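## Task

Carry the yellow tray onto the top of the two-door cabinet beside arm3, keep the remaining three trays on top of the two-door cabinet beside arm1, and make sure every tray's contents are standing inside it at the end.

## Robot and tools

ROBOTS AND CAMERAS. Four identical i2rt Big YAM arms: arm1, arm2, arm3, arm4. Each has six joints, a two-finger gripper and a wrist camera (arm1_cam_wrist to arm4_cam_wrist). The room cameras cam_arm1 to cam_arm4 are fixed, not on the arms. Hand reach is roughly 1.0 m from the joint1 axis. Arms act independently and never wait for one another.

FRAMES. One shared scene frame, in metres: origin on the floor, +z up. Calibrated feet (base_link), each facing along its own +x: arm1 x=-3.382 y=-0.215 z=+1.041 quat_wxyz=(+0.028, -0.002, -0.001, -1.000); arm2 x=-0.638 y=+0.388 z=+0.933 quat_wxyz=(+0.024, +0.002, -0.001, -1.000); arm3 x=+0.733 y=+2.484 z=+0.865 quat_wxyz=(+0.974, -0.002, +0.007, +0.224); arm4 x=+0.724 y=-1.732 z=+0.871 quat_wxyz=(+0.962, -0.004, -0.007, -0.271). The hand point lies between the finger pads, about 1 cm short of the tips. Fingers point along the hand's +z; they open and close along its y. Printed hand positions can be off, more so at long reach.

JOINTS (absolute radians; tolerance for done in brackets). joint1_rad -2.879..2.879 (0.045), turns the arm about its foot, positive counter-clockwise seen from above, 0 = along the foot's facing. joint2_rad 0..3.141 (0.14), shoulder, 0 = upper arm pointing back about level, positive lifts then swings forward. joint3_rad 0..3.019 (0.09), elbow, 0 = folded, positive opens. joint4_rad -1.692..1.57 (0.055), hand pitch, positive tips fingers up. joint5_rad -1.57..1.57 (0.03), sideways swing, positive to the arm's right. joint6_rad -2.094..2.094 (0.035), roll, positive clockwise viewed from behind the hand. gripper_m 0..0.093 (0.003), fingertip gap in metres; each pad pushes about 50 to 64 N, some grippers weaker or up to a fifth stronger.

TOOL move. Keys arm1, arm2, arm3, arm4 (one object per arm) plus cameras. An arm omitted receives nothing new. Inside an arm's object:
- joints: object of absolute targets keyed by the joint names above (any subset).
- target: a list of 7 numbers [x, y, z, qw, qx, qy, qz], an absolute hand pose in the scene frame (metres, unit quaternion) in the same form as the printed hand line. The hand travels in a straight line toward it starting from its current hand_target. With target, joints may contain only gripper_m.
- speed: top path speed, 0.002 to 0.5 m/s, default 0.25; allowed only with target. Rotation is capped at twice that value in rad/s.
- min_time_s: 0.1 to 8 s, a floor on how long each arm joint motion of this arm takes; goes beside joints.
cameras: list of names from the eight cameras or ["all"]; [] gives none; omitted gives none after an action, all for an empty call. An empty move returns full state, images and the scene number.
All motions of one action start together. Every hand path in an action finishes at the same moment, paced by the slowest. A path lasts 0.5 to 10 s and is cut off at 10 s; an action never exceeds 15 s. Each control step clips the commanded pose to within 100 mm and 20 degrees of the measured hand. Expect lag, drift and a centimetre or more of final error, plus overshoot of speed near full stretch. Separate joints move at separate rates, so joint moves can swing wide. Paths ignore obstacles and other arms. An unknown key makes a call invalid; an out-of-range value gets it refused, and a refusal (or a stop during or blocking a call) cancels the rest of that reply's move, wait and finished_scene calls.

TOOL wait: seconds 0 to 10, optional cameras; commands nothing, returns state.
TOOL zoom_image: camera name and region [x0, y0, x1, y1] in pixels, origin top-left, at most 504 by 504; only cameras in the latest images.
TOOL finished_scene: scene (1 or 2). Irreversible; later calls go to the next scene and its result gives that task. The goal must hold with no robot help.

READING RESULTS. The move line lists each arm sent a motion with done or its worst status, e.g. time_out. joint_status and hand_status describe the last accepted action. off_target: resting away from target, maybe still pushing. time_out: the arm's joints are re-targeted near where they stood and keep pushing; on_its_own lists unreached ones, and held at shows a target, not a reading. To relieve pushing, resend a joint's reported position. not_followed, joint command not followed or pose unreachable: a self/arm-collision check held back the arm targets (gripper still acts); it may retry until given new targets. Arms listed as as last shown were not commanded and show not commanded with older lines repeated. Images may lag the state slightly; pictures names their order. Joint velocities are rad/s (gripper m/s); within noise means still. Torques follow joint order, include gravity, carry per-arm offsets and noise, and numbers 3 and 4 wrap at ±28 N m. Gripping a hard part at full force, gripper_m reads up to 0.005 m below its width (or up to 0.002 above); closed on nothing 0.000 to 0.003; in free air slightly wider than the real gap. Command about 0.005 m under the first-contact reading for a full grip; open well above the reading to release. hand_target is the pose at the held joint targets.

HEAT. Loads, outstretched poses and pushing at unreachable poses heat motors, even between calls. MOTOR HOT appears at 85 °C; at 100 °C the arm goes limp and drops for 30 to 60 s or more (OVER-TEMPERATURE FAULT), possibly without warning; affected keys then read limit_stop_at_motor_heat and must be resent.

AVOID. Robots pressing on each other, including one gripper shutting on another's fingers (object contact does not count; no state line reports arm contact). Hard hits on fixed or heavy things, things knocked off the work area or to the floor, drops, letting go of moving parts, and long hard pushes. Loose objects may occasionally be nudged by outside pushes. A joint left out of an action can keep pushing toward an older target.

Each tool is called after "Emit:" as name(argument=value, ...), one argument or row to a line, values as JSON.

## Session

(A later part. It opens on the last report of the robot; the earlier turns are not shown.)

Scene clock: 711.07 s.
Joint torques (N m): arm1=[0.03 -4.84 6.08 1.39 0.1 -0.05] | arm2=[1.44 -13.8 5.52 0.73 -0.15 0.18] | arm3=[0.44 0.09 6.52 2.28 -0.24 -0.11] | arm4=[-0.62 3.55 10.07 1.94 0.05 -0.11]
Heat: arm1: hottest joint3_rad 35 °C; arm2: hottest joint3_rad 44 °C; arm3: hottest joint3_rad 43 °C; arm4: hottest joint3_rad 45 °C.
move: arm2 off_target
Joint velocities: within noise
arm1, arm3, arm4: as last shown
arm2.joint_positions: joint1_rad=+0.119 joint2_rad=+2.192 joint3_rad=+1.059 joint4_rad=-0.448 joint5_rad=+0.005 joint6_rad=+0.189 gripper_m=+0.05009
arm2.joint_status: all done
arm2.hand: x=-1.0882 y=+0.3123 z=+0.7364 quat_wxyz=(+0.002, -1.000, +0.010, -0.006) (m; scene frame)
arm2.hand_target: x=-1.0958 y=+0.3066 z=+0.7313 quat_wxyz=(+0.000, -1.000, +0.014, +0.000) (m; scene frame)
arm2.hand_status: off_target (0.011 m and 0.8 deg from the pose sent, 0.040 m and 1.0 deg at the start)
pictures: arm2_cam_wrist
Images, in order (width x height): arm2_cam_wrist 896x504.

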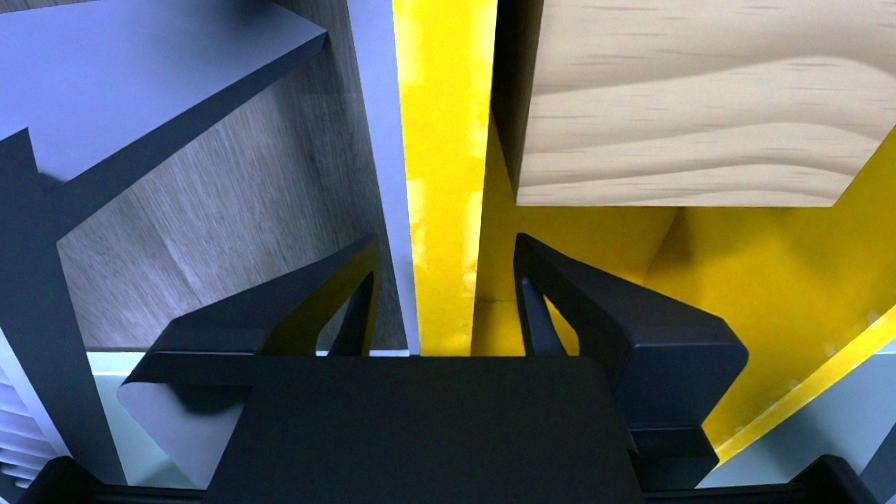

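Emit:
move(
  arm2={"target": [-1.096, 0.3065, 0.744, 0, 0.9999, -0.0140, 0], "speed": 0.1, "joints": {"gripper_m": 0.04}},
  cameras=[],
)

Emit:
move(
  arm2={"joints": {"gripper_m": 0.003}},
  cameras=["arm2_cam_wrist"],
)

Scene clock: 719.83 s.
Joint torques (N m): arm1=[-0.09 -4.84 6.11 1.47 0.11 -0.06] | arm2=[1.2 -15.56 4.88 -0.13 -0.15 0.15] | arm3=[0.38 -0.21 6.54 2.19 -0.25 -0.12] | arm4=[-0.67 3.14 10 1.94 0.04 -0.08]
Heat: arm1: hottest joint3_rad 36 °C; arm2: hottest joint3_rad 43 °C; arm3: hottest joint3_rad 43 °C; arm4: hottest joint3_rad 45 °C.
move: arm2 off_target
Joint velocities: within noise
arm1, arm3, arm4: as last shown
arm2.joint_positions: joint1_rad=+0.119 joint2_rad=+2.191 joint3_rad=+1.059 joint4_rad=-0.451 joint5_rad=+0.005 joint6_rad=+0.189 gripper_m=+0.04009
arm2.joint_status: all done
arm2.hand: x=-1.0876 y=+0.3124 z=+0.7365 quat_wxyz=(+0.002, -1.000, +0.010, -0.007) (m; scene frame)
arm2.hand_target: x=-1.0958 y=+0.3066 z=+0.7440 quat_wxyz=(+0.000, -1.000, +0.014, +0.000) (m; scene frame)
arm2.hand_status: off_target (0.013 m and 1.0 deg from the pose sent, 0.012 m and 0.8 deg at the start)
pictures: none
No camera images: "cameras" was empty.

Scene clock: 720.40 s.
Joint torques (N m): arm1=[-0.09 -4.66 6.12 1.42 0.1 -0.06] | arm2=[1.32 -16.09 4.96 -0.12 -0.05 0.17] | arm3=[0.44 -0.15 6.45 2.19 -0.24 -0.11] | arm4=[-0.73 4.01 10.03 1.98 0.02 -0.06]
Heat: arm1: hottest joint3_rad 36 °C; arm2: hottest joint3_rad 43 °C; arm3: hottest joint3_rad 43 °C; arm4: hottest joint3_rad 45 °C.
move: arm2 off_target
Joint velocities: within noise
arm1, arm3: as last shown
arm2.joint_positions: joint1_rad=+0.120 joint2_rad=+2.191 joint3_rad=+1.059 joint4_rad=-0.451 joint5_rad=+0.003 joint6_rad=+0.189 gripper_m=+0.01243
arm2.joint_status: gripper_m off_target (ended at +0.01246, target +0.00300)
arm2.hand: x=-1.0876 y=+0.3117 z=+0.7367 quat_wxyz=(+0.001, -1.000, +0.010, -0.007) (m; scene frame)
arm2.hand_target: x=-1.0958 y=+0.3065 z=+0.7439 quat_wxyz=(+0.000, -1.000, +0.014, +0.000) (m; scene frame)
arm2.hand_status: not commanded
arm4.joint_positions: joint1_rad=+0.611 joint2_rad=+0.619 joint3_rad=+1.338 joint4_rad=-1.545 joint5_rad=+0.202 joint6_rad=+0.301 gripper_m=+0.09396
arm4.joint_status: not commanded
arm4.hand: x=+0.9262 y=-1.7486 z=+1.3507 quat_wxyz=(-0.379, -0.145, -0.914, +0.032) (m; scene frame)
arm4.hand_target: x=+0.9249 y=-1.7486 z=+1.3599 quat_wxyz=(-0.389, -0.145, -0.909, +0.029) (m; scene frame)
arm4.hand_status: not commanded
pictures: arm2_cam_wrist
Images, in order (width x height): arm2_cam_wrist 896x504.

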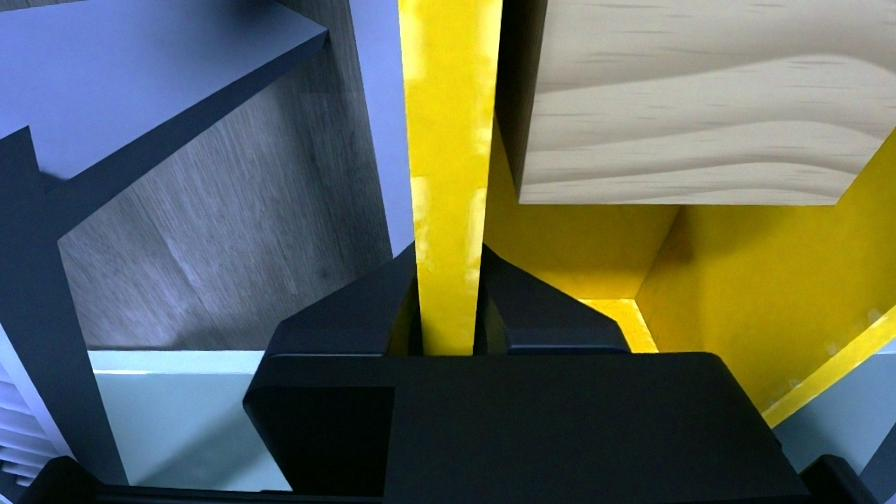

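Emit:
move(
  arm2={"target": [-1.094, 0.315, 0.95, 0, 0.9999, -0.0140, 0], "speed": 0.12},
  cameras=["arm2_cam_wrist"],
)

Scene clock: 733.00 s.
Joint torques (N m): arm1=[0.03 -4.66 6.06 1.43 0.1 -0.06] | arm2=[-0.09 -15.74 11.55 -0.12 0.23 0.07] | arm3=[0.44 -0.09 6.54 2.25 -0.24 -0.11] | arm4=[-0.85 3.78 9.92 1.96 0.06 -0.06]
Heat: arm1: hottest joint3_rad 36 °C; arm2: hottest joint3_rad 42 °C; arm3: hottest joint3_rad 43 °C; arm4: hottest joint3_rad 46 °C.
move: arm2 off_target
Joint velocities: within noise
arm1, arm3, arm4: as last shown
arm2.joint_positions: joint1_rad=+0.120 joint2_rad=+1.771 joint3_rad=+1.051 joint4_rad=-0.929 joint5_rad=-0.003 joint6_rad=+0.187 gripper_m=+0.01243
arm2.joint_status: not commanded
arm2.hand: x=-1.0634 y=+0.3154 z=+0.9206 quat_wxyz=(+0.004, -0.999, +0.009, -0.040) (m; scene frame)
arm2.hand_target: x=-1.0924 y=+0.3153 z=+0.9506 quat_wxyz=(+0.000, -1.000, +0.014, +0.000) (m; scene frame)
arm2.hand_status: off_target (0.042 m and 4.7 deg from the pose sent, 0.213 m and 0.9 deg at the start)
pictures: arm2_cam_wrist
Images, in order (width x height): arm2_cam_wrist 896x504.

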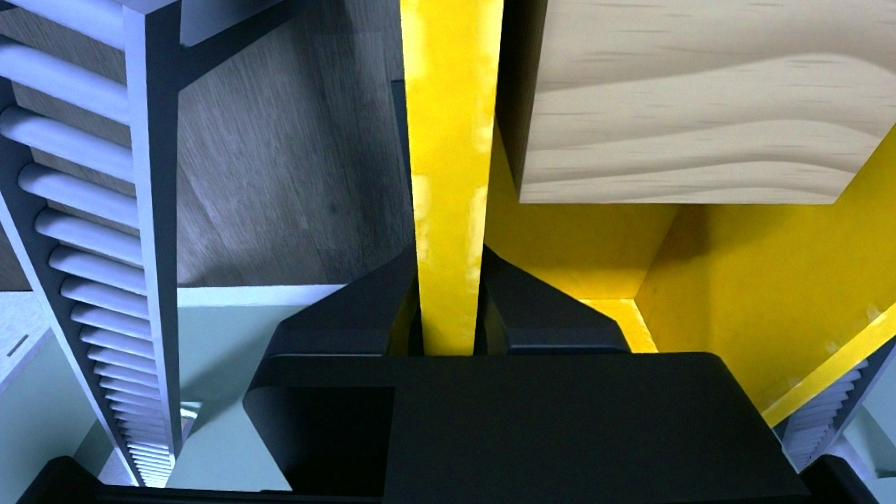

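Emit:
move(
  arm2={"target": [-0.902, 0.845, 0.91, -0.0230, 0.9675, 0.2494, -0.0330], "speed": 0.2},
  cameras=["arm2_cam_wrist", "cam_arm2"],
)

Emit:
zoom_image(
  camera="cam_arm2",
  region=[280, 180, 520, 420],
)

Scene clock: 751.97 s.
Joint torques (N m): arm1=[0.09 -4.72 6.06 1.43 0.12 -0.05] | arm2=[0.62 -15.33 11.69 0.03 -0.76 -0.17] | arm3=[0.44 -0.09 6.48 2.24 -0.26 -0.11] | arm4=[-1.08 3.02 9.99 1.89 0.07 -0.09]
Heat: arm1: hottest joint3_rad 36 °C; arm2: hottest joint3_rad 43 °C; arm3: hottest joint3_rad 43 °C; arm4: hottest joint3_rad 46 °C.
move: arm2 off_target
Joint velocities: within noise
arm1, arm3, arm4: as last shown
arm2.joint_positions: joint1_rad=-1.116 joint2_rad=+1.915 joint3_rad=+1.179 joint4_rad=-0.827 joint5_rad=-0.040 joint6_rad=-1.547 gripper_m=+0.01243
arm2.joint_status: not commanded
arm2.hand: x=-0.8842 y=+0.8215 z=+0.8906 quat_wxyz=(-0.003, -0.971, -0.238, +0.019) (m; scene frame)
arm2.hand_target: x=-0.9013 y=+0.8438 z=+0.9108 quat_wxyz=(+0.023, -0.968, -0.249, +0.033) (m; scene frame)
arm2.hand_status: off_target (0.035 m and 3.6 deg from the pose sent, 0.554 m and 31.2 deg at the start)
pictures: arm2_cam_wrist, cam_arm2
Images, in order (width x height): arm2_cam_wrist 896x504, cam_arm2 896x504.

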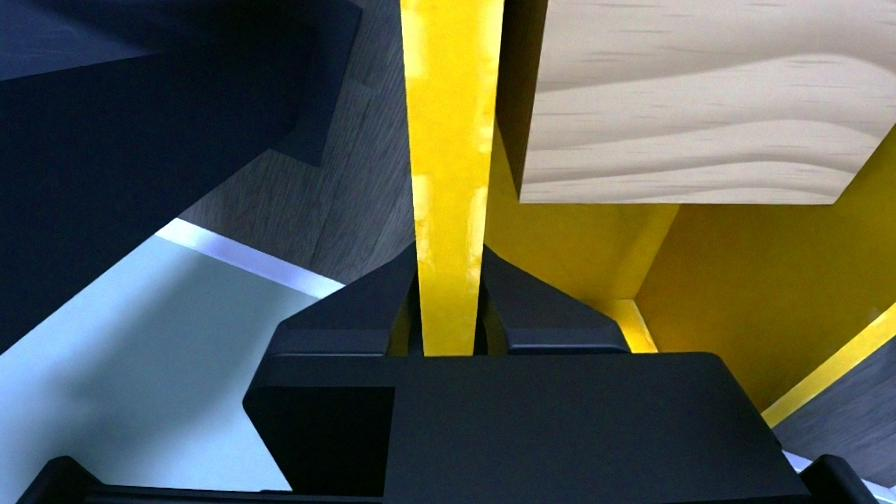

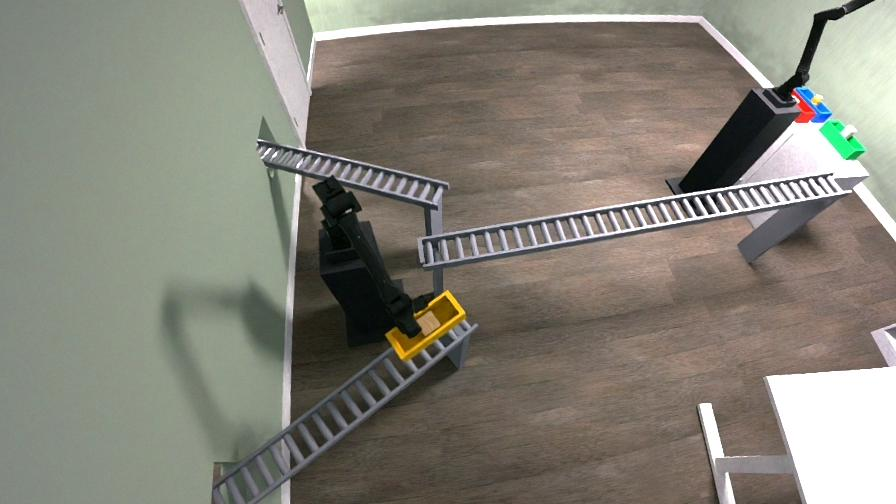

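Scaled by 2.100 from the camera's 896x504 image, which has a finer 1280x720 frame.

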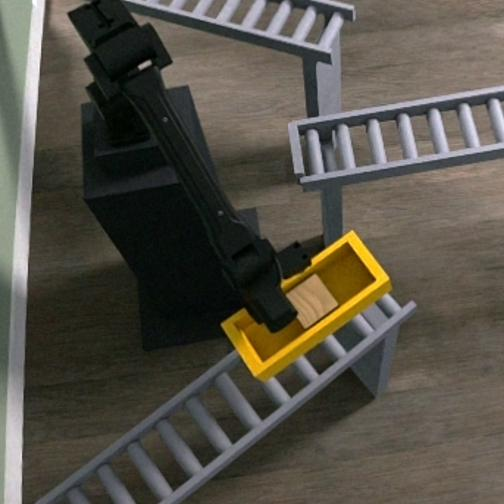

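Emit:
move(
  arm2={"target": [-0.895, 0.838, 0.805, -0.0230, 0.9675, 0.2494, -0.0330], "speed": 0.12},
  cameras=["arm2_cam_wrist", "cam_arm2"],
)

Emit:
zoom_image(
  camera="arm2_cam_wrist",
  region=[240, 0, 600, 360],
)

Emit:
zoom_image(
  camera="cam_arm2",
  region=[370, 270, 490, 390],
)

Scene clock: 761.93 s.
Joint torques (N m): arm1=[-0.09 -4.66 6.09 1.44 0.11 -0.05] | arm2=[0.5 -16.85 6.57 0.92 -0.77 -0.1] | arm3=[0.32 0.03 6.48 2.25 -0.25 -0.12] | arm4=[-1.38 3.14 10.03 1.89 0.06 -0.09]
Heat: arm1: hottest joint3_rad 36 °C; arm2: hottest joint3_rad 43 °C; arm3: hottest joint3_rad 43 °C; arm4: hottest joint3_rad 46 °C.
move: arm2 off_target
Joint velocities: within noise
arm1.joint_positions: joint1_rad=-1.211 joint2_rad=+1.196 joint3_rad=+2.278 joint4_rad=-1.493 joint5_rad=-0.003 joint6_rad=+0.011 gripper_m=+0.03989
arm1.joint_status: not commanded
arm1.hand: x=-3.5218 y=+0.1101 z=+1.7865 quat_wxyz=(+0.294, -0.698, +0.461, +0.462) (m; scene frame)
arm1.hand_target: x=-3.5235 y=+0.1056 z=+1.7923 quat_wxyz=(+0.297, -0.700, +0.452, +0.465) (m; scene frame)
arm1.hand_status: not commanded
arm2.joint_positions: joint1_rad=-1.116 joint2_rad=+2.108 joint3_rad=+1.162 joint4_rad=-0.609 joint5_rad=-0.041 joint6_rad=-1.554 gripper_m=+0.01243
arm2.joint_status: not commanded
arm2.hand: x=-0.8854 y=+0.8237 z=+0.7942 quat_wxyz=(+0.001, -0.970, -0.241, +0.021) (m; scene frame)
arm2.hand_target: x=-0.8949 y=+0.8376 z=+0.8053 quat_wxyz=(+0.023, -0.968, -0.250, +0.033) (m; scene frame)
arm2.hand_status: off_target (0.020 m and 3.1 deg from the pose sent, 0.088 m and 3.6 deg at the start)
arm3, arm4: as last shown
pictures: arm2_cam_wrist, cam_arm2
Images, in order (width x height): arm2_cam_wrist 896x504, cam_arm2 896x504.

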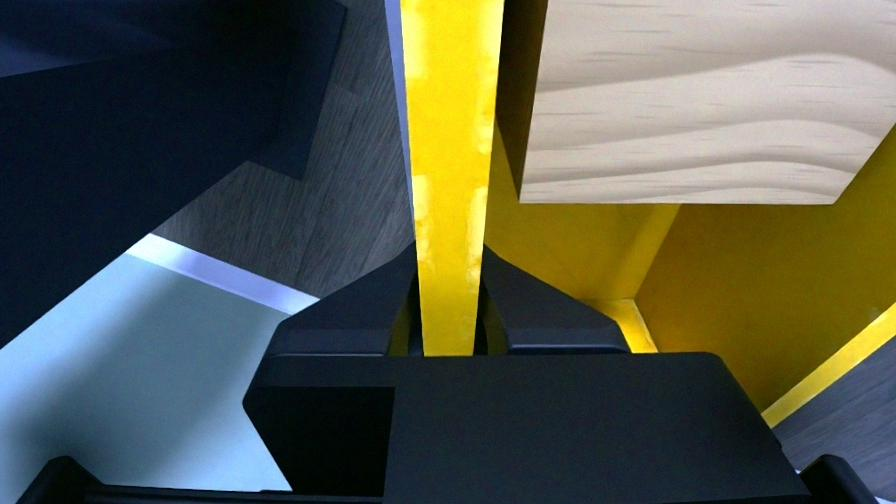

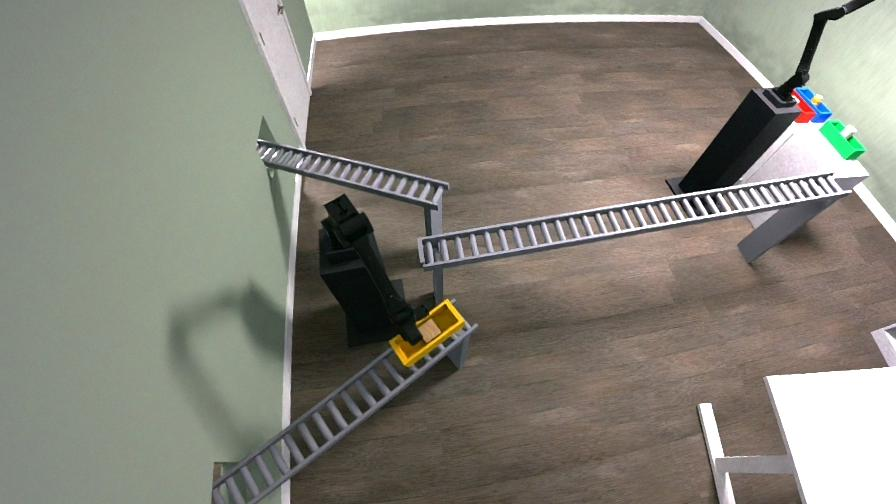

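Scaled by 1.400 from the camera's 896x504 image, which has a finer 1280x720 frame.

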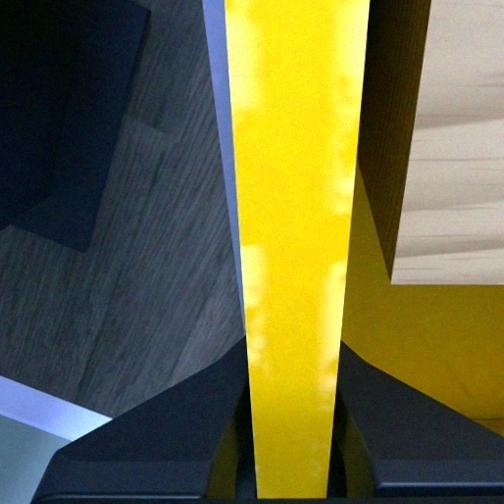

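Scaled by 4.200 from the camera's 896x504 image, which has a finer 1280x720 frame.

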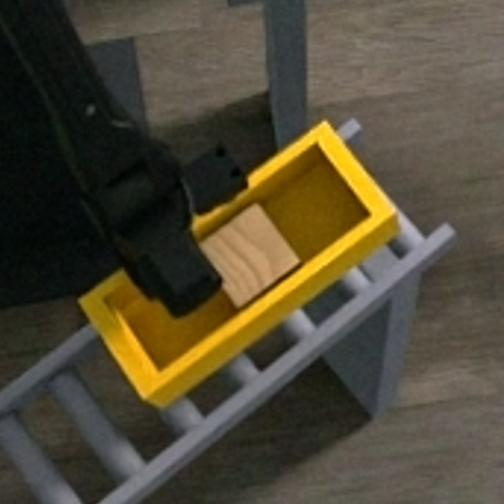

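Emit:
move(
  arm2={"target": [-0.897, 0.841, 0.768, -0.0189, 0.9643, 0.2622, -0.0318], "speed": 0.08},
  cameras=["arm2_cam_wrist", "cam_arm2"],
)

Emit:
zoom_image(
  camera="arm2_cam_wrist",
  region=[240, 0, 600, 360],
)

Emit:
zoom_image(
  camera="cam_arm2",
  region=[370, 270, 490, 390],
)

Scene clock: 780.17 s.
Joint torques (N m): arm1=[-0.15 -4.72 6.12 1.37 0.11 -0.05] | arm2=[0.5 -17.32 7.88 0.87 -0.78 -0.12] | arm3=[0.44 0.03 6.58 2.15 -0.24 -0.11] | arm4=[-0.67 3.66 9.88 1.91 0.07 -0.1]
Heat: arm1: hottest joint3_rad 36 °C; arm2: hottest joint3_rad 42 °C; arm3: hottest joint3_rad 43 °C; arm4: hottest joint3_rad 46 °C.
move: arm2 off_target
Joint velocities: within noise
arm1, arm4: as last shown
arm2.joint_positions: joint1_rad=-1.116 joint2_rad=+2.195 joint3_rad=+1.163 joint4_rad=-0.554 joint5_rad=-0.041 joint6_rad=-1.578 gripper_m=+0.01243
arm2.joint_status: not commanded
arm2.hand: x=-0.8800 y=+0.8141 z=+0.7534 quat_wxyz=(-0.014, -0.967, -0.252, +0.017) (m; scene frame)
arm2.hand_target: x=-0.8965 y=+0.8401 z=+0.7691 quat_wxyz=(+0.019, -0.964, -0.262, +0.031) (m; scene frame)
arm2.hand_status: off_target (0.035 m and 4.3 deg from the pose sent, 0.033 m and 3.5 deg at the start)
arm3.joint_positions: joint1_rad=-1.970 joint2_rad=+1.190 joint3_rad=+2.467 joint4_rad=-1.519 joint5_rad=+0.003 joint6_rad=+0.009 gripper_m=+0.09398
arm3.joint_status: not commanded
arm3.hand: x=+0.7587 y=+2.1938 z=+1.6799 quat_wxyz=(-0.446, -0.541, -0.570, +0.428) (m; scene frame)
arm3.hand_target: x=+0.7565 y=+2.1964 z=+1.6934 quat_wxyz=(-0.456, -0.531, -0.561, +0.443) (m; scene frame)
arm3.hand_status: not commanded
pictures: arm2_cam_wrist, cam_arm2
Images, in order (width x height): arm2_cam_wrist 896x504, cam_arm2 896x504.

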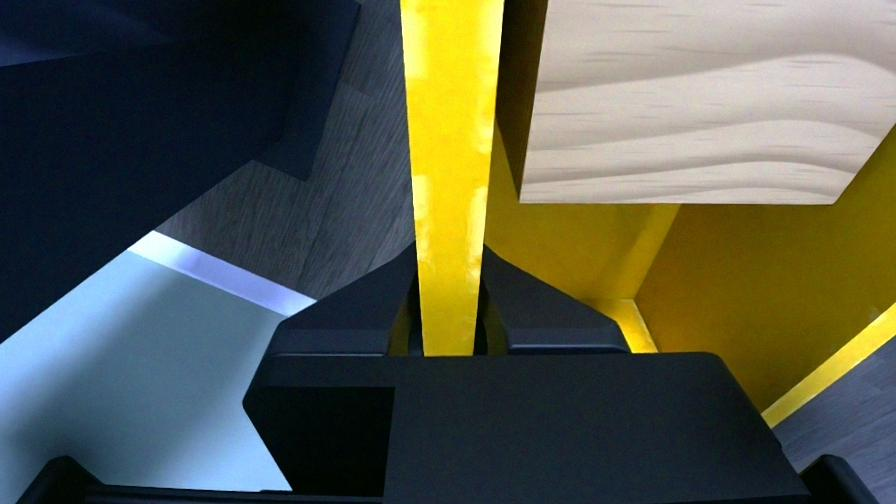

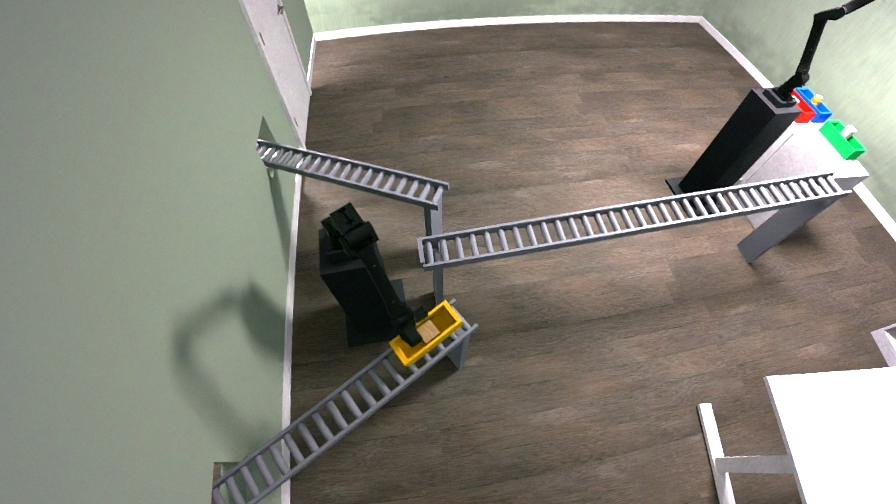

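Scaled by 1.400 from the camera's 896x504 image, which has a finer 1280x720 frame.

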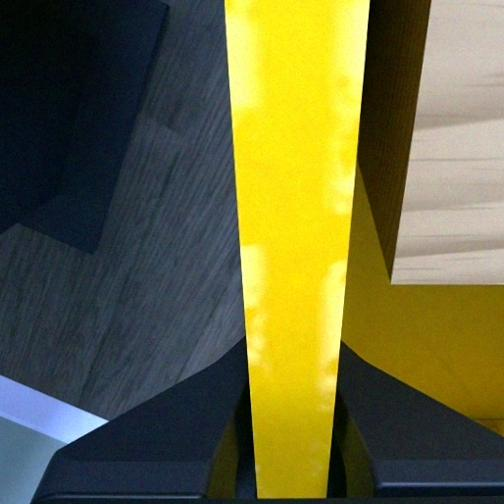

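Scaled by 4.200 from the camera's 896x504 image, which has a finer 1280x720 frame.

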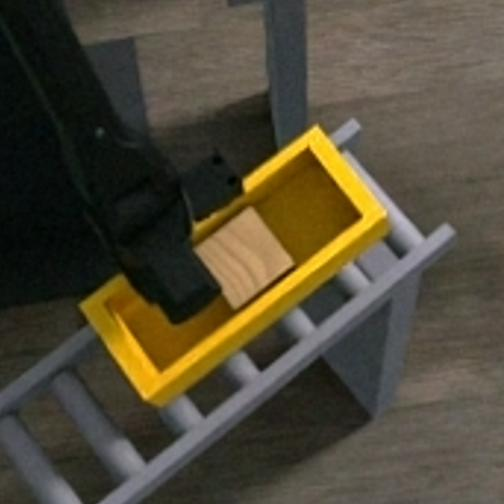

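Emit:
move(
  arm2={"target": [-0.905, 0.860, 0.835, -0.0189, 0.9643, 0.2622, -0.0318], "speed": 0.12},
  cameras=[],
)

Emit:
move(
  arm2={"target": [-0.8985, 0.848, 0.770, -0.0189, 0.9643, 0.2622, -0.0318], "speed": 0.1},
  cameras=["arm2_cam_wrist", "cam_arm2"],
)

Emit:
zoom_image(
  camera="arm2_cam_wrist",
  region=[240, 0, 600, 360],
)

Emit:
zoom_image(
  camera="cam_arm2",
  region=[370, 270, 490, 390],
)

Scene clock: 797.77 s.
Joint torques (N m): arm1=[0.03 -4.78 6.06 1.46 0.11 -0.04] | arm2=[0.15 -18.61 9.21 -0.05 -0.75 -0.12] | arm3=[0.56 -0.15 6.52 2.21 -0.23 -0.11] | arm4=[-0.62 3.14 10.14 1.8 0.06 -0.08]
Heat: arm1: hottest joint3_rad 36 °C; arm2: hottest joint3_rad 42 °C; arm3: hottest joint3_rad 43 °C; arm4: hottest joint3_rad 46 °C.
move: arm2 off_target
Joint velocities: within noise
arm1, arm3, arm4: as last shown
arm2.joint_positions: joint1_rad=-1.116 joint2_rad=+2.106 joint3_rad=+1.225 joint4_rad=-0.698 joint5_rad=-0.041 joint6_rad=-1.583 gripper_m=+0.01243
arm2.joint_status: not commanded
arm2.hand: x=-0.8916 y=+0.8347 z=+0.8094 quat_wxyz=(-0.011, -0.967, -0.255, +0.018) (m; scene frame)
arm2.hand_target: x=-0.9044 y=+0.8590 z=+0.8355 quat_wxyz=(+0.019, -0.964, -0.262, +0.031) (m; scene frame)
arm2.hand_status: off_target (0.038 m and 3.9 deg from the pose sent, 0.097 m and 4.3 deg at the start)
pictures: none
No camera images: "cameras" was empty.

Scene clock: 799.23 s.
Joint torques (N m): arm1=[0.03 -4.78 6.09 1.46 0.11 -0.05] | arm2=[0.26 -17.49 6.12 0.9 -0.77 -0.1] | arm3=[0.38 -0.03 6.5 2.28 -0.25 -0.11] | arm4=[-1.2 3.37 9.88 1.95 0.04 -0.06]
Heat: arm1: hottest joint3_rad 36 °C; arm2: hottest joint3_rad 42 °C; arm3: hottest joint3_rad 43 °C; arm4: hottest joint3_rad 46 °C.
move: arm2 off_target
Joint velocities: within noise
arm1, arm3, arm4: as last shown
arm2.joint_positions: joint1_rad=-1.116 joint2_rad=+2.203 joint3_rad=+1.213 joint4_rad=-0.573 joint5_rad=-0.041 joint6_rad=-1.584 gripper_m=+0.01243
arm2.joint_status: not commanded
arm2.hand: x=-0.8904 y=+0.8328 z=+0.7595 quat_wxyz=(-0.003, -0.967, -0.255, +0.020) (m; scene frame)
arm2.hand_target: x=-0.8984 y=+0.8478 z=+0.7704 quat_wxyz=(+0.019, -0.964, -0.262, +0.031) (m; scene frame)
arm2.hand_status: off_target (0.020 m and 2.9 deg from the pose sent, 0.042 m and 3.9 deg at the start)
pictures: arm2_cam_wrist, cam_arm2
Images, in order (width x height): arm2_cam_wrist 896x504, cam_arm2 896x504.

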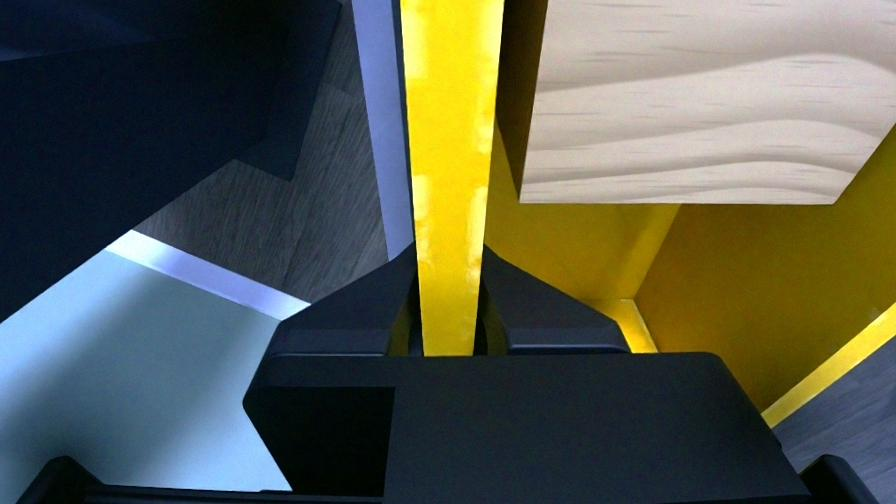

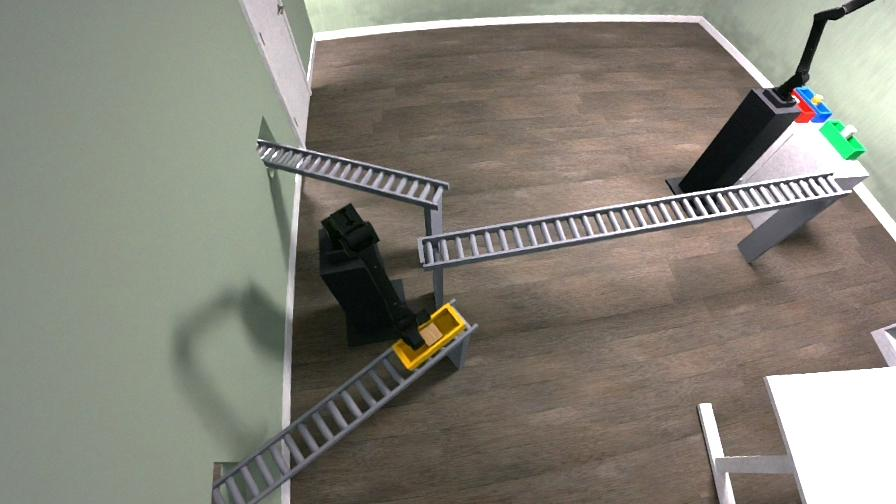

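Scaled by 1.400 from the camera's 896x504 image, which has a finer 1280x720 frame.

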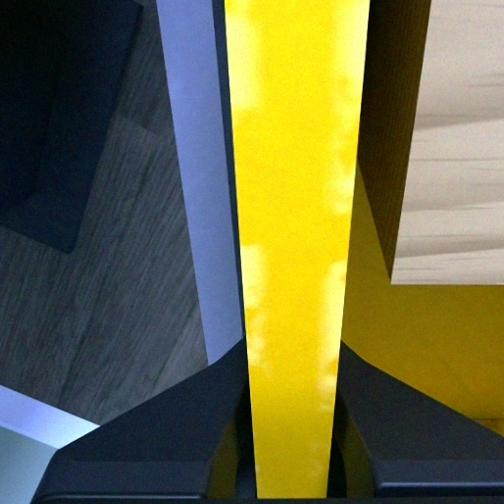

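Scaled by 4.200 from the camera's 896x504 image, which has a finer 1280x720 frame.

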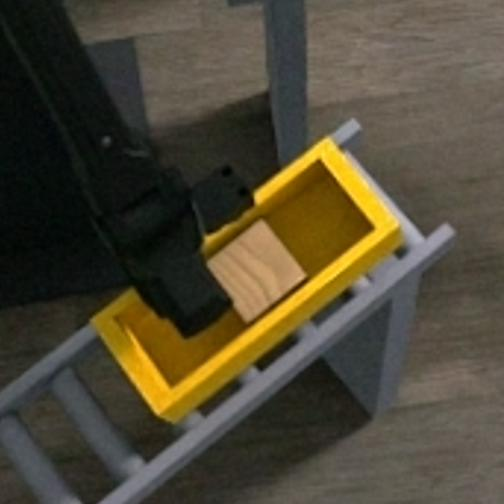

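Emit:
move(
  arm2={"target": [-0.898, 0.847, 0.715, -0.0189, 0.9643, 0.2622, -0.0318], "speed": 0.06},
  cameras=["arm2_cam_wrist", "cam_arm2"],
)

Emit:
zoom_image(
  camera="arm2_cam_wrist",
  region=[240, 0, 600, 360],
)

Emit:
zoom_image(
  camera="cam_arm2",
  region=[370, 270, 490, 390],
)

Scene clock: 815.67 s.
Joint torques (N m): arm1=[-0.09 -4.6 6.09 1.42 0.1 -0.04] | arm2=[0.15 -15.15 7.41 1.06 -0.55 -0.07] | arm3=[0.26 -0.09 6.49 2.3 -0.25 -0.11] | arm4=[-1.03 3.55 9.89 1.89 0.07 -0.1]
Heat: arm1: hottest joint3_rad 36 °C; arm2: hottest joint3_rad 41 °C; arm3: hottest joint3_rad 43 °C; arm4: hottest joint3_rad 46 °C.
move: arm2 off_target
Joint velocities: within noise
arm1, arm3, arm4: as last shown
arm2.joint_positions: joint1_rad=-1.116 joint2_rad=+2.286 joint3_rad=+1.213 joint4_rad=-0.478 joint5_rad=-0.047 joint6_rad=-1.591 gripper_m=+0.01243
arm2.joint_status: not commanded
arm2.hand: x=-0.8895 y=+0.8292 z=+0.7192 quat_wxyz=(+0.002, -0.966, -0.259, +0.024) (m; scene frame)
arm2.hand_target: x=-0.8977 y=+0.8465 z=+0.7158 quat_wxyz=(+0.019, -0.964, -0.262, +0.032) (m; scene frame)
arm2.hand_status: off_target (0.020 m and 2.2 deg from the pose sent, 0.047 m and 2.9 deg at the start)
pictures: arm2_cam_wrist, cam_arm2
Images, in order (width x height): arm2_cam_wrist 896x504, cam_arm2 896x504.

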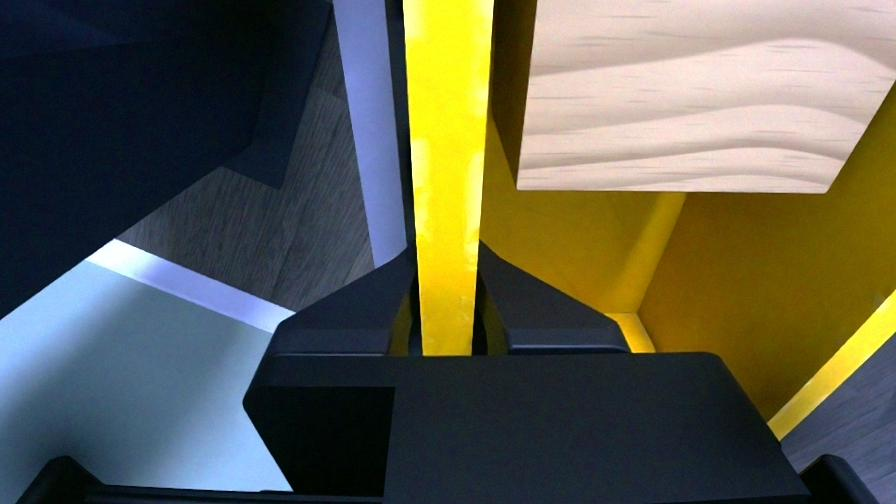

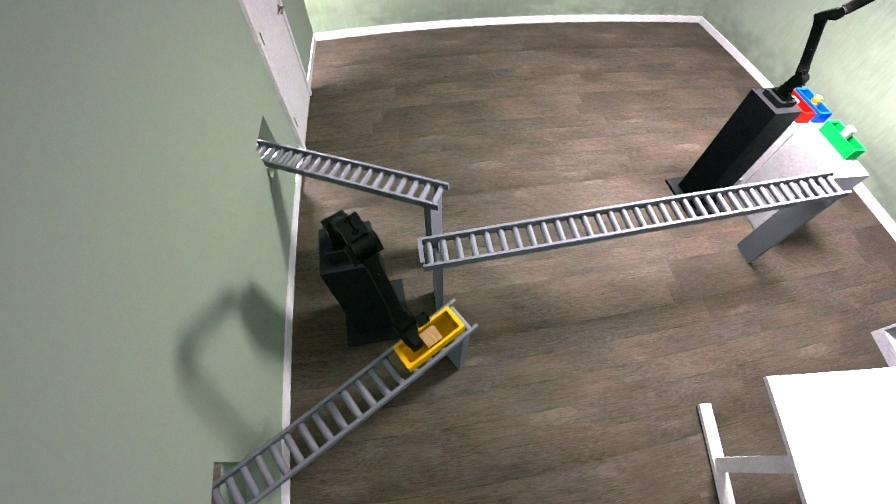

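Scaled by 1.400 from the camera's 896x504 image, which has a finer 1280x720 frame.

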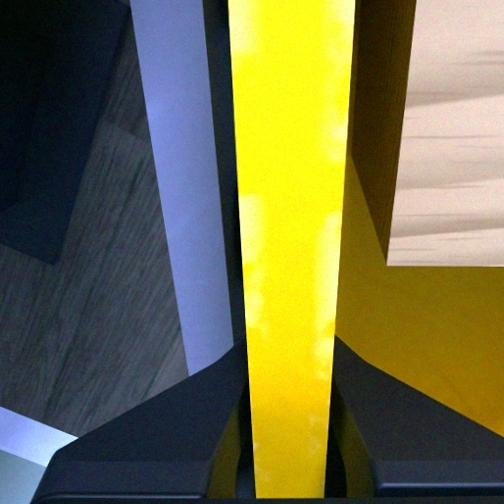

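Scaled by 4.200 from the camera's 896x504 image, which has a finer 1280x720 frame.

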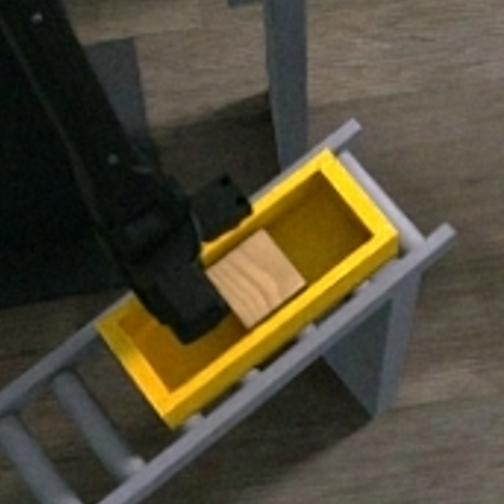

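Emit:
move(
  arm2={"target": [-0.8965, 0.8435, 0.700, -0.0189, 0.9643, 0.2622, -0.0318], "speed": 0.06},
  cameras=["arm2_cam_wrist"],
)

Emit:
zoom_image(
  camera="arm2_cam_wrist",
  region=[240, 0, 600, 360],
)

Scene clock: 821.87 s.
Joint torques (N m): arm1=[0.21 -4.84 6.12 1.46 0.11 -0.06] | arm2=[0.03 -13.51 7.09 1.76 -0.55 -0.04] | arm3=[0.44 -0.03 6.5 2.17 -0.26 -0.1] | arm4=[-0.97 2.9 9.92 1.94 0 -0.09]
Heat: arm1: hottest joint3_rad 36 °C; arm2: hottest joint3_rad 41 °C; arm3: hottest joint3_rad 43 °C; arm4: hottest joint3_rad 46 °C.
move: arm2 off_target
Joint velocities: within noise
arm1, arm3: as last shown
arm2.joint_positions: joint1_rad=-1.116 joint2_rad=+2.290 joint3_rad=+1.213 joint4_rad=-0.464 joint5_rad=-0.047 joint6_rad=-1.591 gripper_m=+0.01243
arm2.joint_status: not commanded
arm2.hand: x=-0.8905 y=+0.8312 z=+0.7172 quat_wxyz=(+0.007, -0.965, -0.259, +0.025) (m; scene frame)
arm2.hand_target: x=-0.8961 y=+0.8426 z=+0.7010 quat_wxyz=(+0.019, -0.964, -0.262, +0.032) (m; scene frame)
arm2.hand_status: off_target (0.022 m and 1.6 deg from the pose sent, 0.025 m and 2.2 deg at the start)
arm4.joint_positions: joint1_rad=+0.611 joint2_rad=+0.619 joint3_rad=+1.338 joint4_rad=-1.545 joint5_rad=+0.202 joint6_rad=+0.301 gripper_m=+0.09396
arm4.joint_status: not commanded
arm4.hand: x=+0.9262 y=-1.7486 z=+1.3507 quat_wxyz=(-0.379, -0.145, -0.914, +0.032) (m; scene frame)
arm4.hand_target: x=+0.9249 y=-1.7486 z=+1.3599 quat_wxyz=(-0.389, -0.145, -0.909, +0.029) (m; scene frame)
arm4.hand_status: not commanded
pictures: arm2_cam_wrist
Images, in order (width x height): arm2_cam_wrist 896x504.

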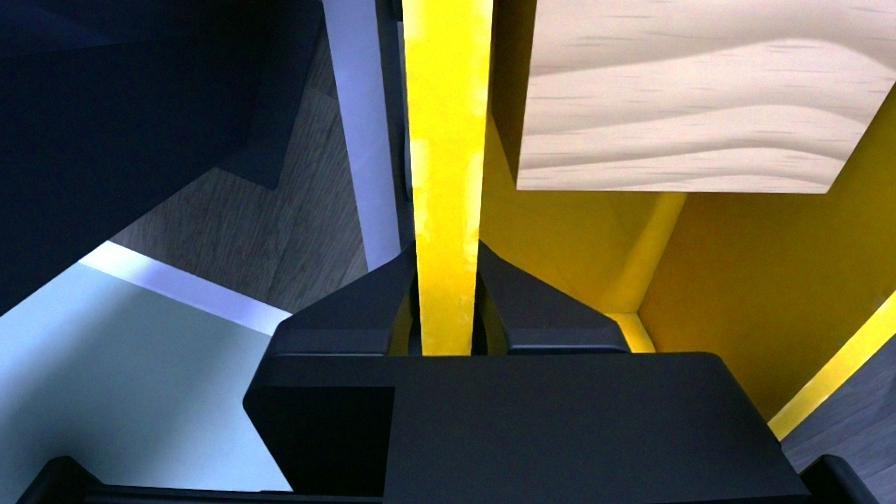

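Scaled by 1.400 from the camera's 896x504 image, which has a finer 1280x720 frame.

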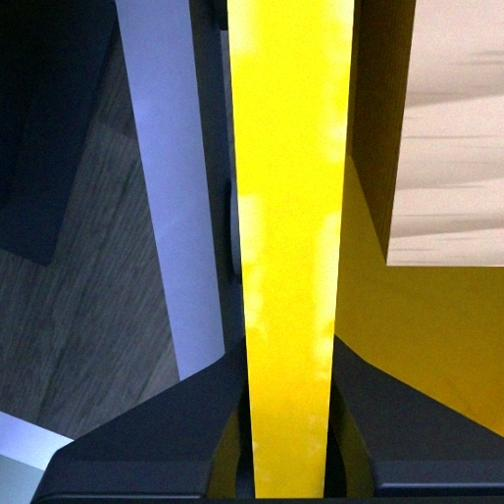

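Emit:
move(
  arm2={"target": [-0.872, 0.856, 0.88, -0.0189, 0.9643, 0.2622, -0.0318], "speed": 0.4, "joints": {"gripper_m": 0.04}},
  cameras=["arm2_cam_wrist", "cam_arm2", "cam_arm3"],
)

Scene clock: 826.43 s.
Joint torques (N m): arm1=[-0.15 -4.95 6.08 1.46 0.11 -0.06] | arm2=[-0.09 -14.15 8.46 -0.09 -0.33 -0.1] | arm3=[0.32 -0.09 6.48 2.21 -0.25 -0.11] | arm4=[-0.5 3.43 9.84 1.81 0.06 -0.09]
Heat: arm1: hottest joint3_rad 36 °C; arm2: hottest joint3_rad 41 °C; arm3: hottest joint3_rad 43 °C; arm4: hottest joint3_rad 46 °C.
move: arm2 done
Joint velocities: within noise
arm1, arm3, arm4: as last shown
arm2.joint_positions: joint1_rad=-1.170 joint2_rad=+1.942 joint3_rad=+1.200 joint4_rad=-0.765 joint5_rad=-0.056 joint6_rad=-1.638 gripper_m=+0.03994
arm2.joint_status: all done
arm2.hand: x=-0.8720 y=+0.8522 z=+0.8841 quat_wxyz=(+0.024, -0.966, -0.256, +0.032) (m; scene frame)
arm2.hand_target: x=-0.8719 y=+0.8560 z=+0.8801 quat_wxyz=(+0.019, -0.964, -0.262, +0.032) (m; scene frame)
arm2.hand_status: done (0.006 m and 1.0 deg from the pose sent, 0.166 m and 1.6 deg at the start)
pictures: arm2_cam_wrist, cam_arm2, cam_arm3
Images, in order (width x height): arm2_cam_wrist 896x504, cam_arm2 896x504, cam_arm3 896x504.

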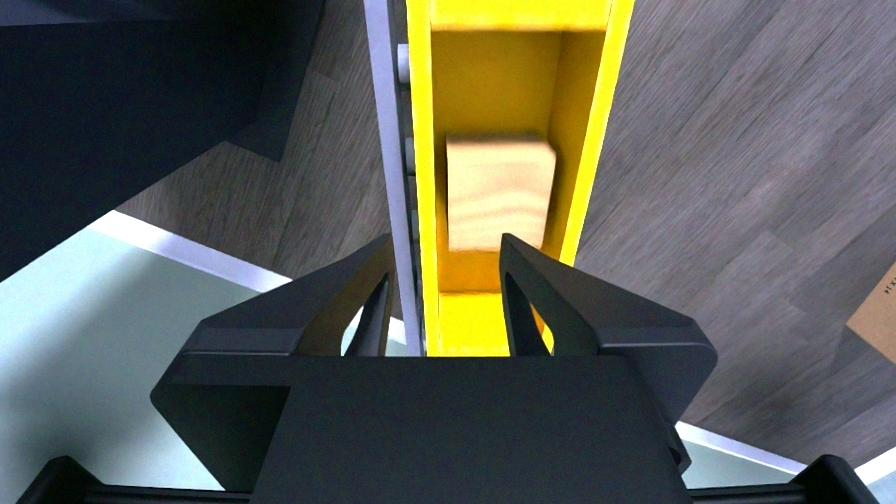

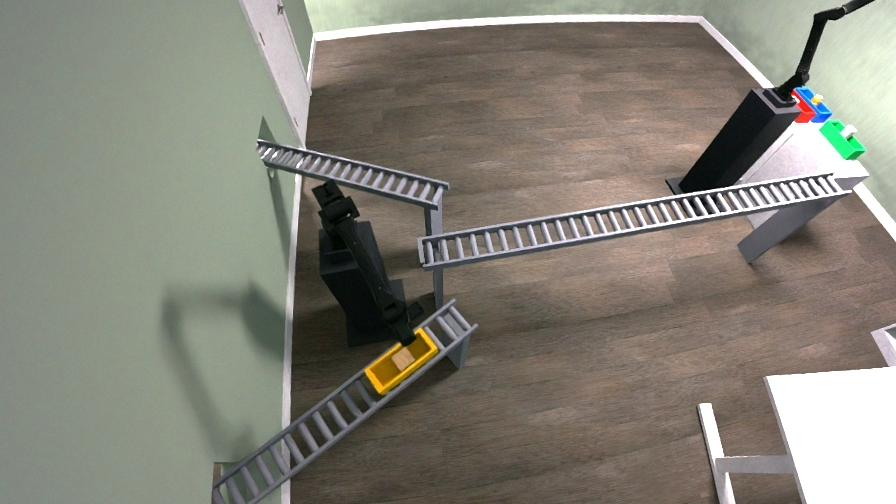

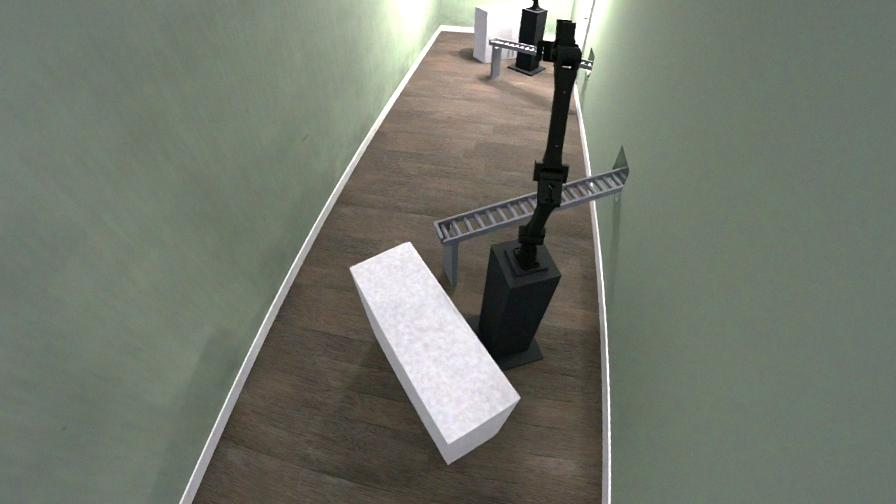

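Emit:
move(
  arm3={"target": [0.93, 2.163, 0.95, 0.2962, 0.4699, 0.8138, -0.1710], "speed": 0.35},
  arm2={"joints": {"joint1_rad": -0.6, "joint2_rad": 1.2, "joint3_rad": 2.4, "joint4_rad": -1.5, "joint5_rad": 0, "joint6_rad": 0}, "min_time_s": 3},
  cameras=["arm3_cam_wrist", "cam_arm3", "cam_arm2"],
)

Scene clock: 863.60 s.
Joint torques (N m): arm1=[0.03 -4.66 6.06 1.44 0.11 -0.04] | arm2=[1.2 -2.61 6.53 1.36 0.05 0.17] | arm3=[1.79 -2.61 7.53 1.65 -0.22 0.05] | arm4=[-0.56 3.31 9.96 1.95 0.04 -0.08]
Heat: arm1: hottest joint3_rad 36 °C; arm2: hottest joint3_rad 42 °C; arm3: hottest joint3_rad 43 °C; arm4: hottest joint3_rad 46 °C.
move: arm2 done; arm3 done
Joint velocities: within noise
arm1, arm4: as last shown
arm2.joint_positions: joint1_rad=-0.610 joint2_rad=+1.200 joint3_rad=+2.388 joint4_rad=-1.487 joint5_rad=-0.003 joint6_rad=-0.017 gripper_m=+0.03995
arm2.joint_status: all done
arm2.hand: x=-0.9178 y=+0.5642 z=+1.7204 quat_wxyz=(+0.167, -0.776, +0.216, +0.568) (m; scene frame)
arm2.hand_target: x=-0.9160 y=+0.5600 z=+1.7217 quat_wxyz=(+0.161, -0.776, +0.219, +0.569) (m; scene frame)
arm2.hand_status: not commanded
arm3.joint_positions: joint1_rad=-1.483 joint2_rad=+1.075 joint3_rad=+0.460 joint4_rad=-0.269 joint5_rad=+0.010 joint6_rad=+0.023 gripper_m=+0.09398
arm3.joint_status: not commanded
arm3.hand: x=+0.9229 y=+2.1656 z=+0.9484 quat_wxyz=(-0.289, -0.473, -0.815, +0.172) (m; scene frame)
arm3.hand_target: x=+0.9299 y=+2.1631 z=+0.9502 quat_wxyz=(-0.296, -0.470, -0.814, +0.171) (m; scene frame)
arm3.hand_status: done (0.008 m and 0.9 deg from the pose sent, 0.750 m and 45.1 deg at the start)
pictures: arm3_cam_wrist, cam_arm2, cam_arm3
Images, in order (width x height): arm3_cam_wrist 896x504, cam_arm2 896x504, cam_arm3 896x504.

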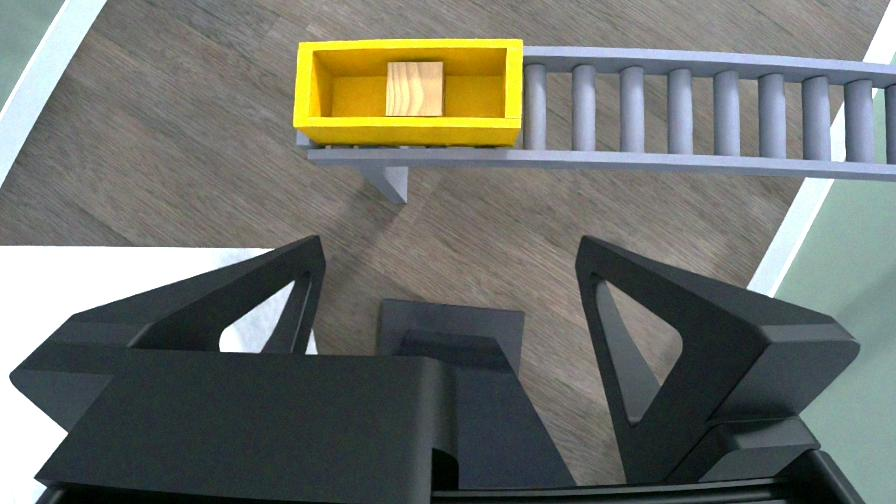

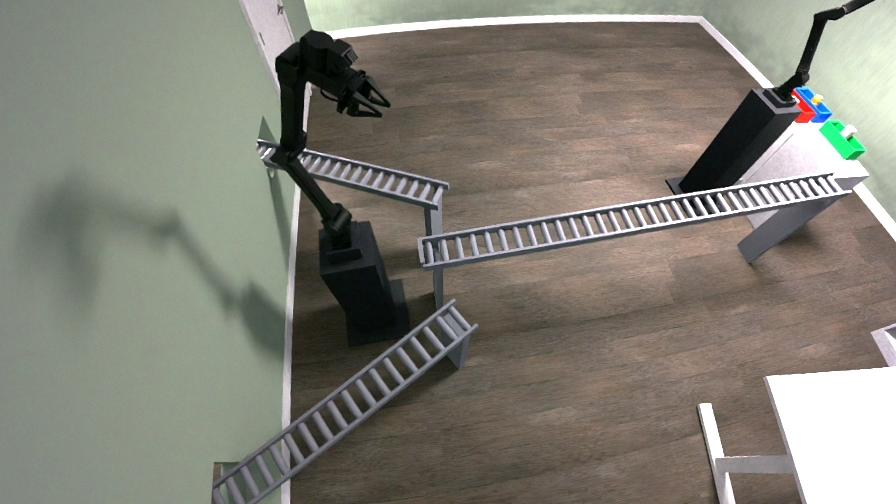

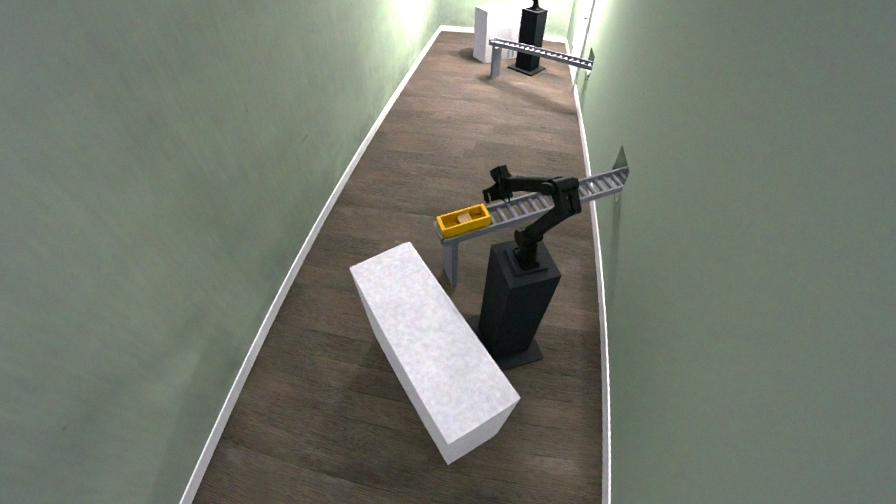

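Emit:
zoom_image(
  camera="arm3_cam_wrist",
  region=[270, 20, 560, 220],
)

Scaled by 1.738 from the camera's 896x504 image, which has a finer 1280x720 frame.

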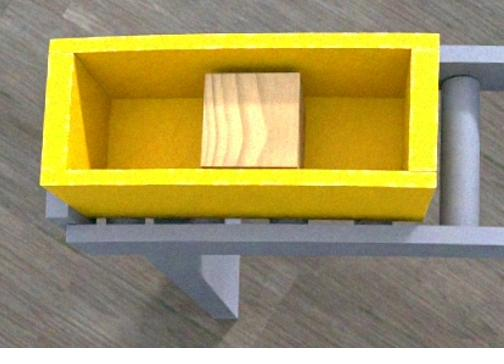

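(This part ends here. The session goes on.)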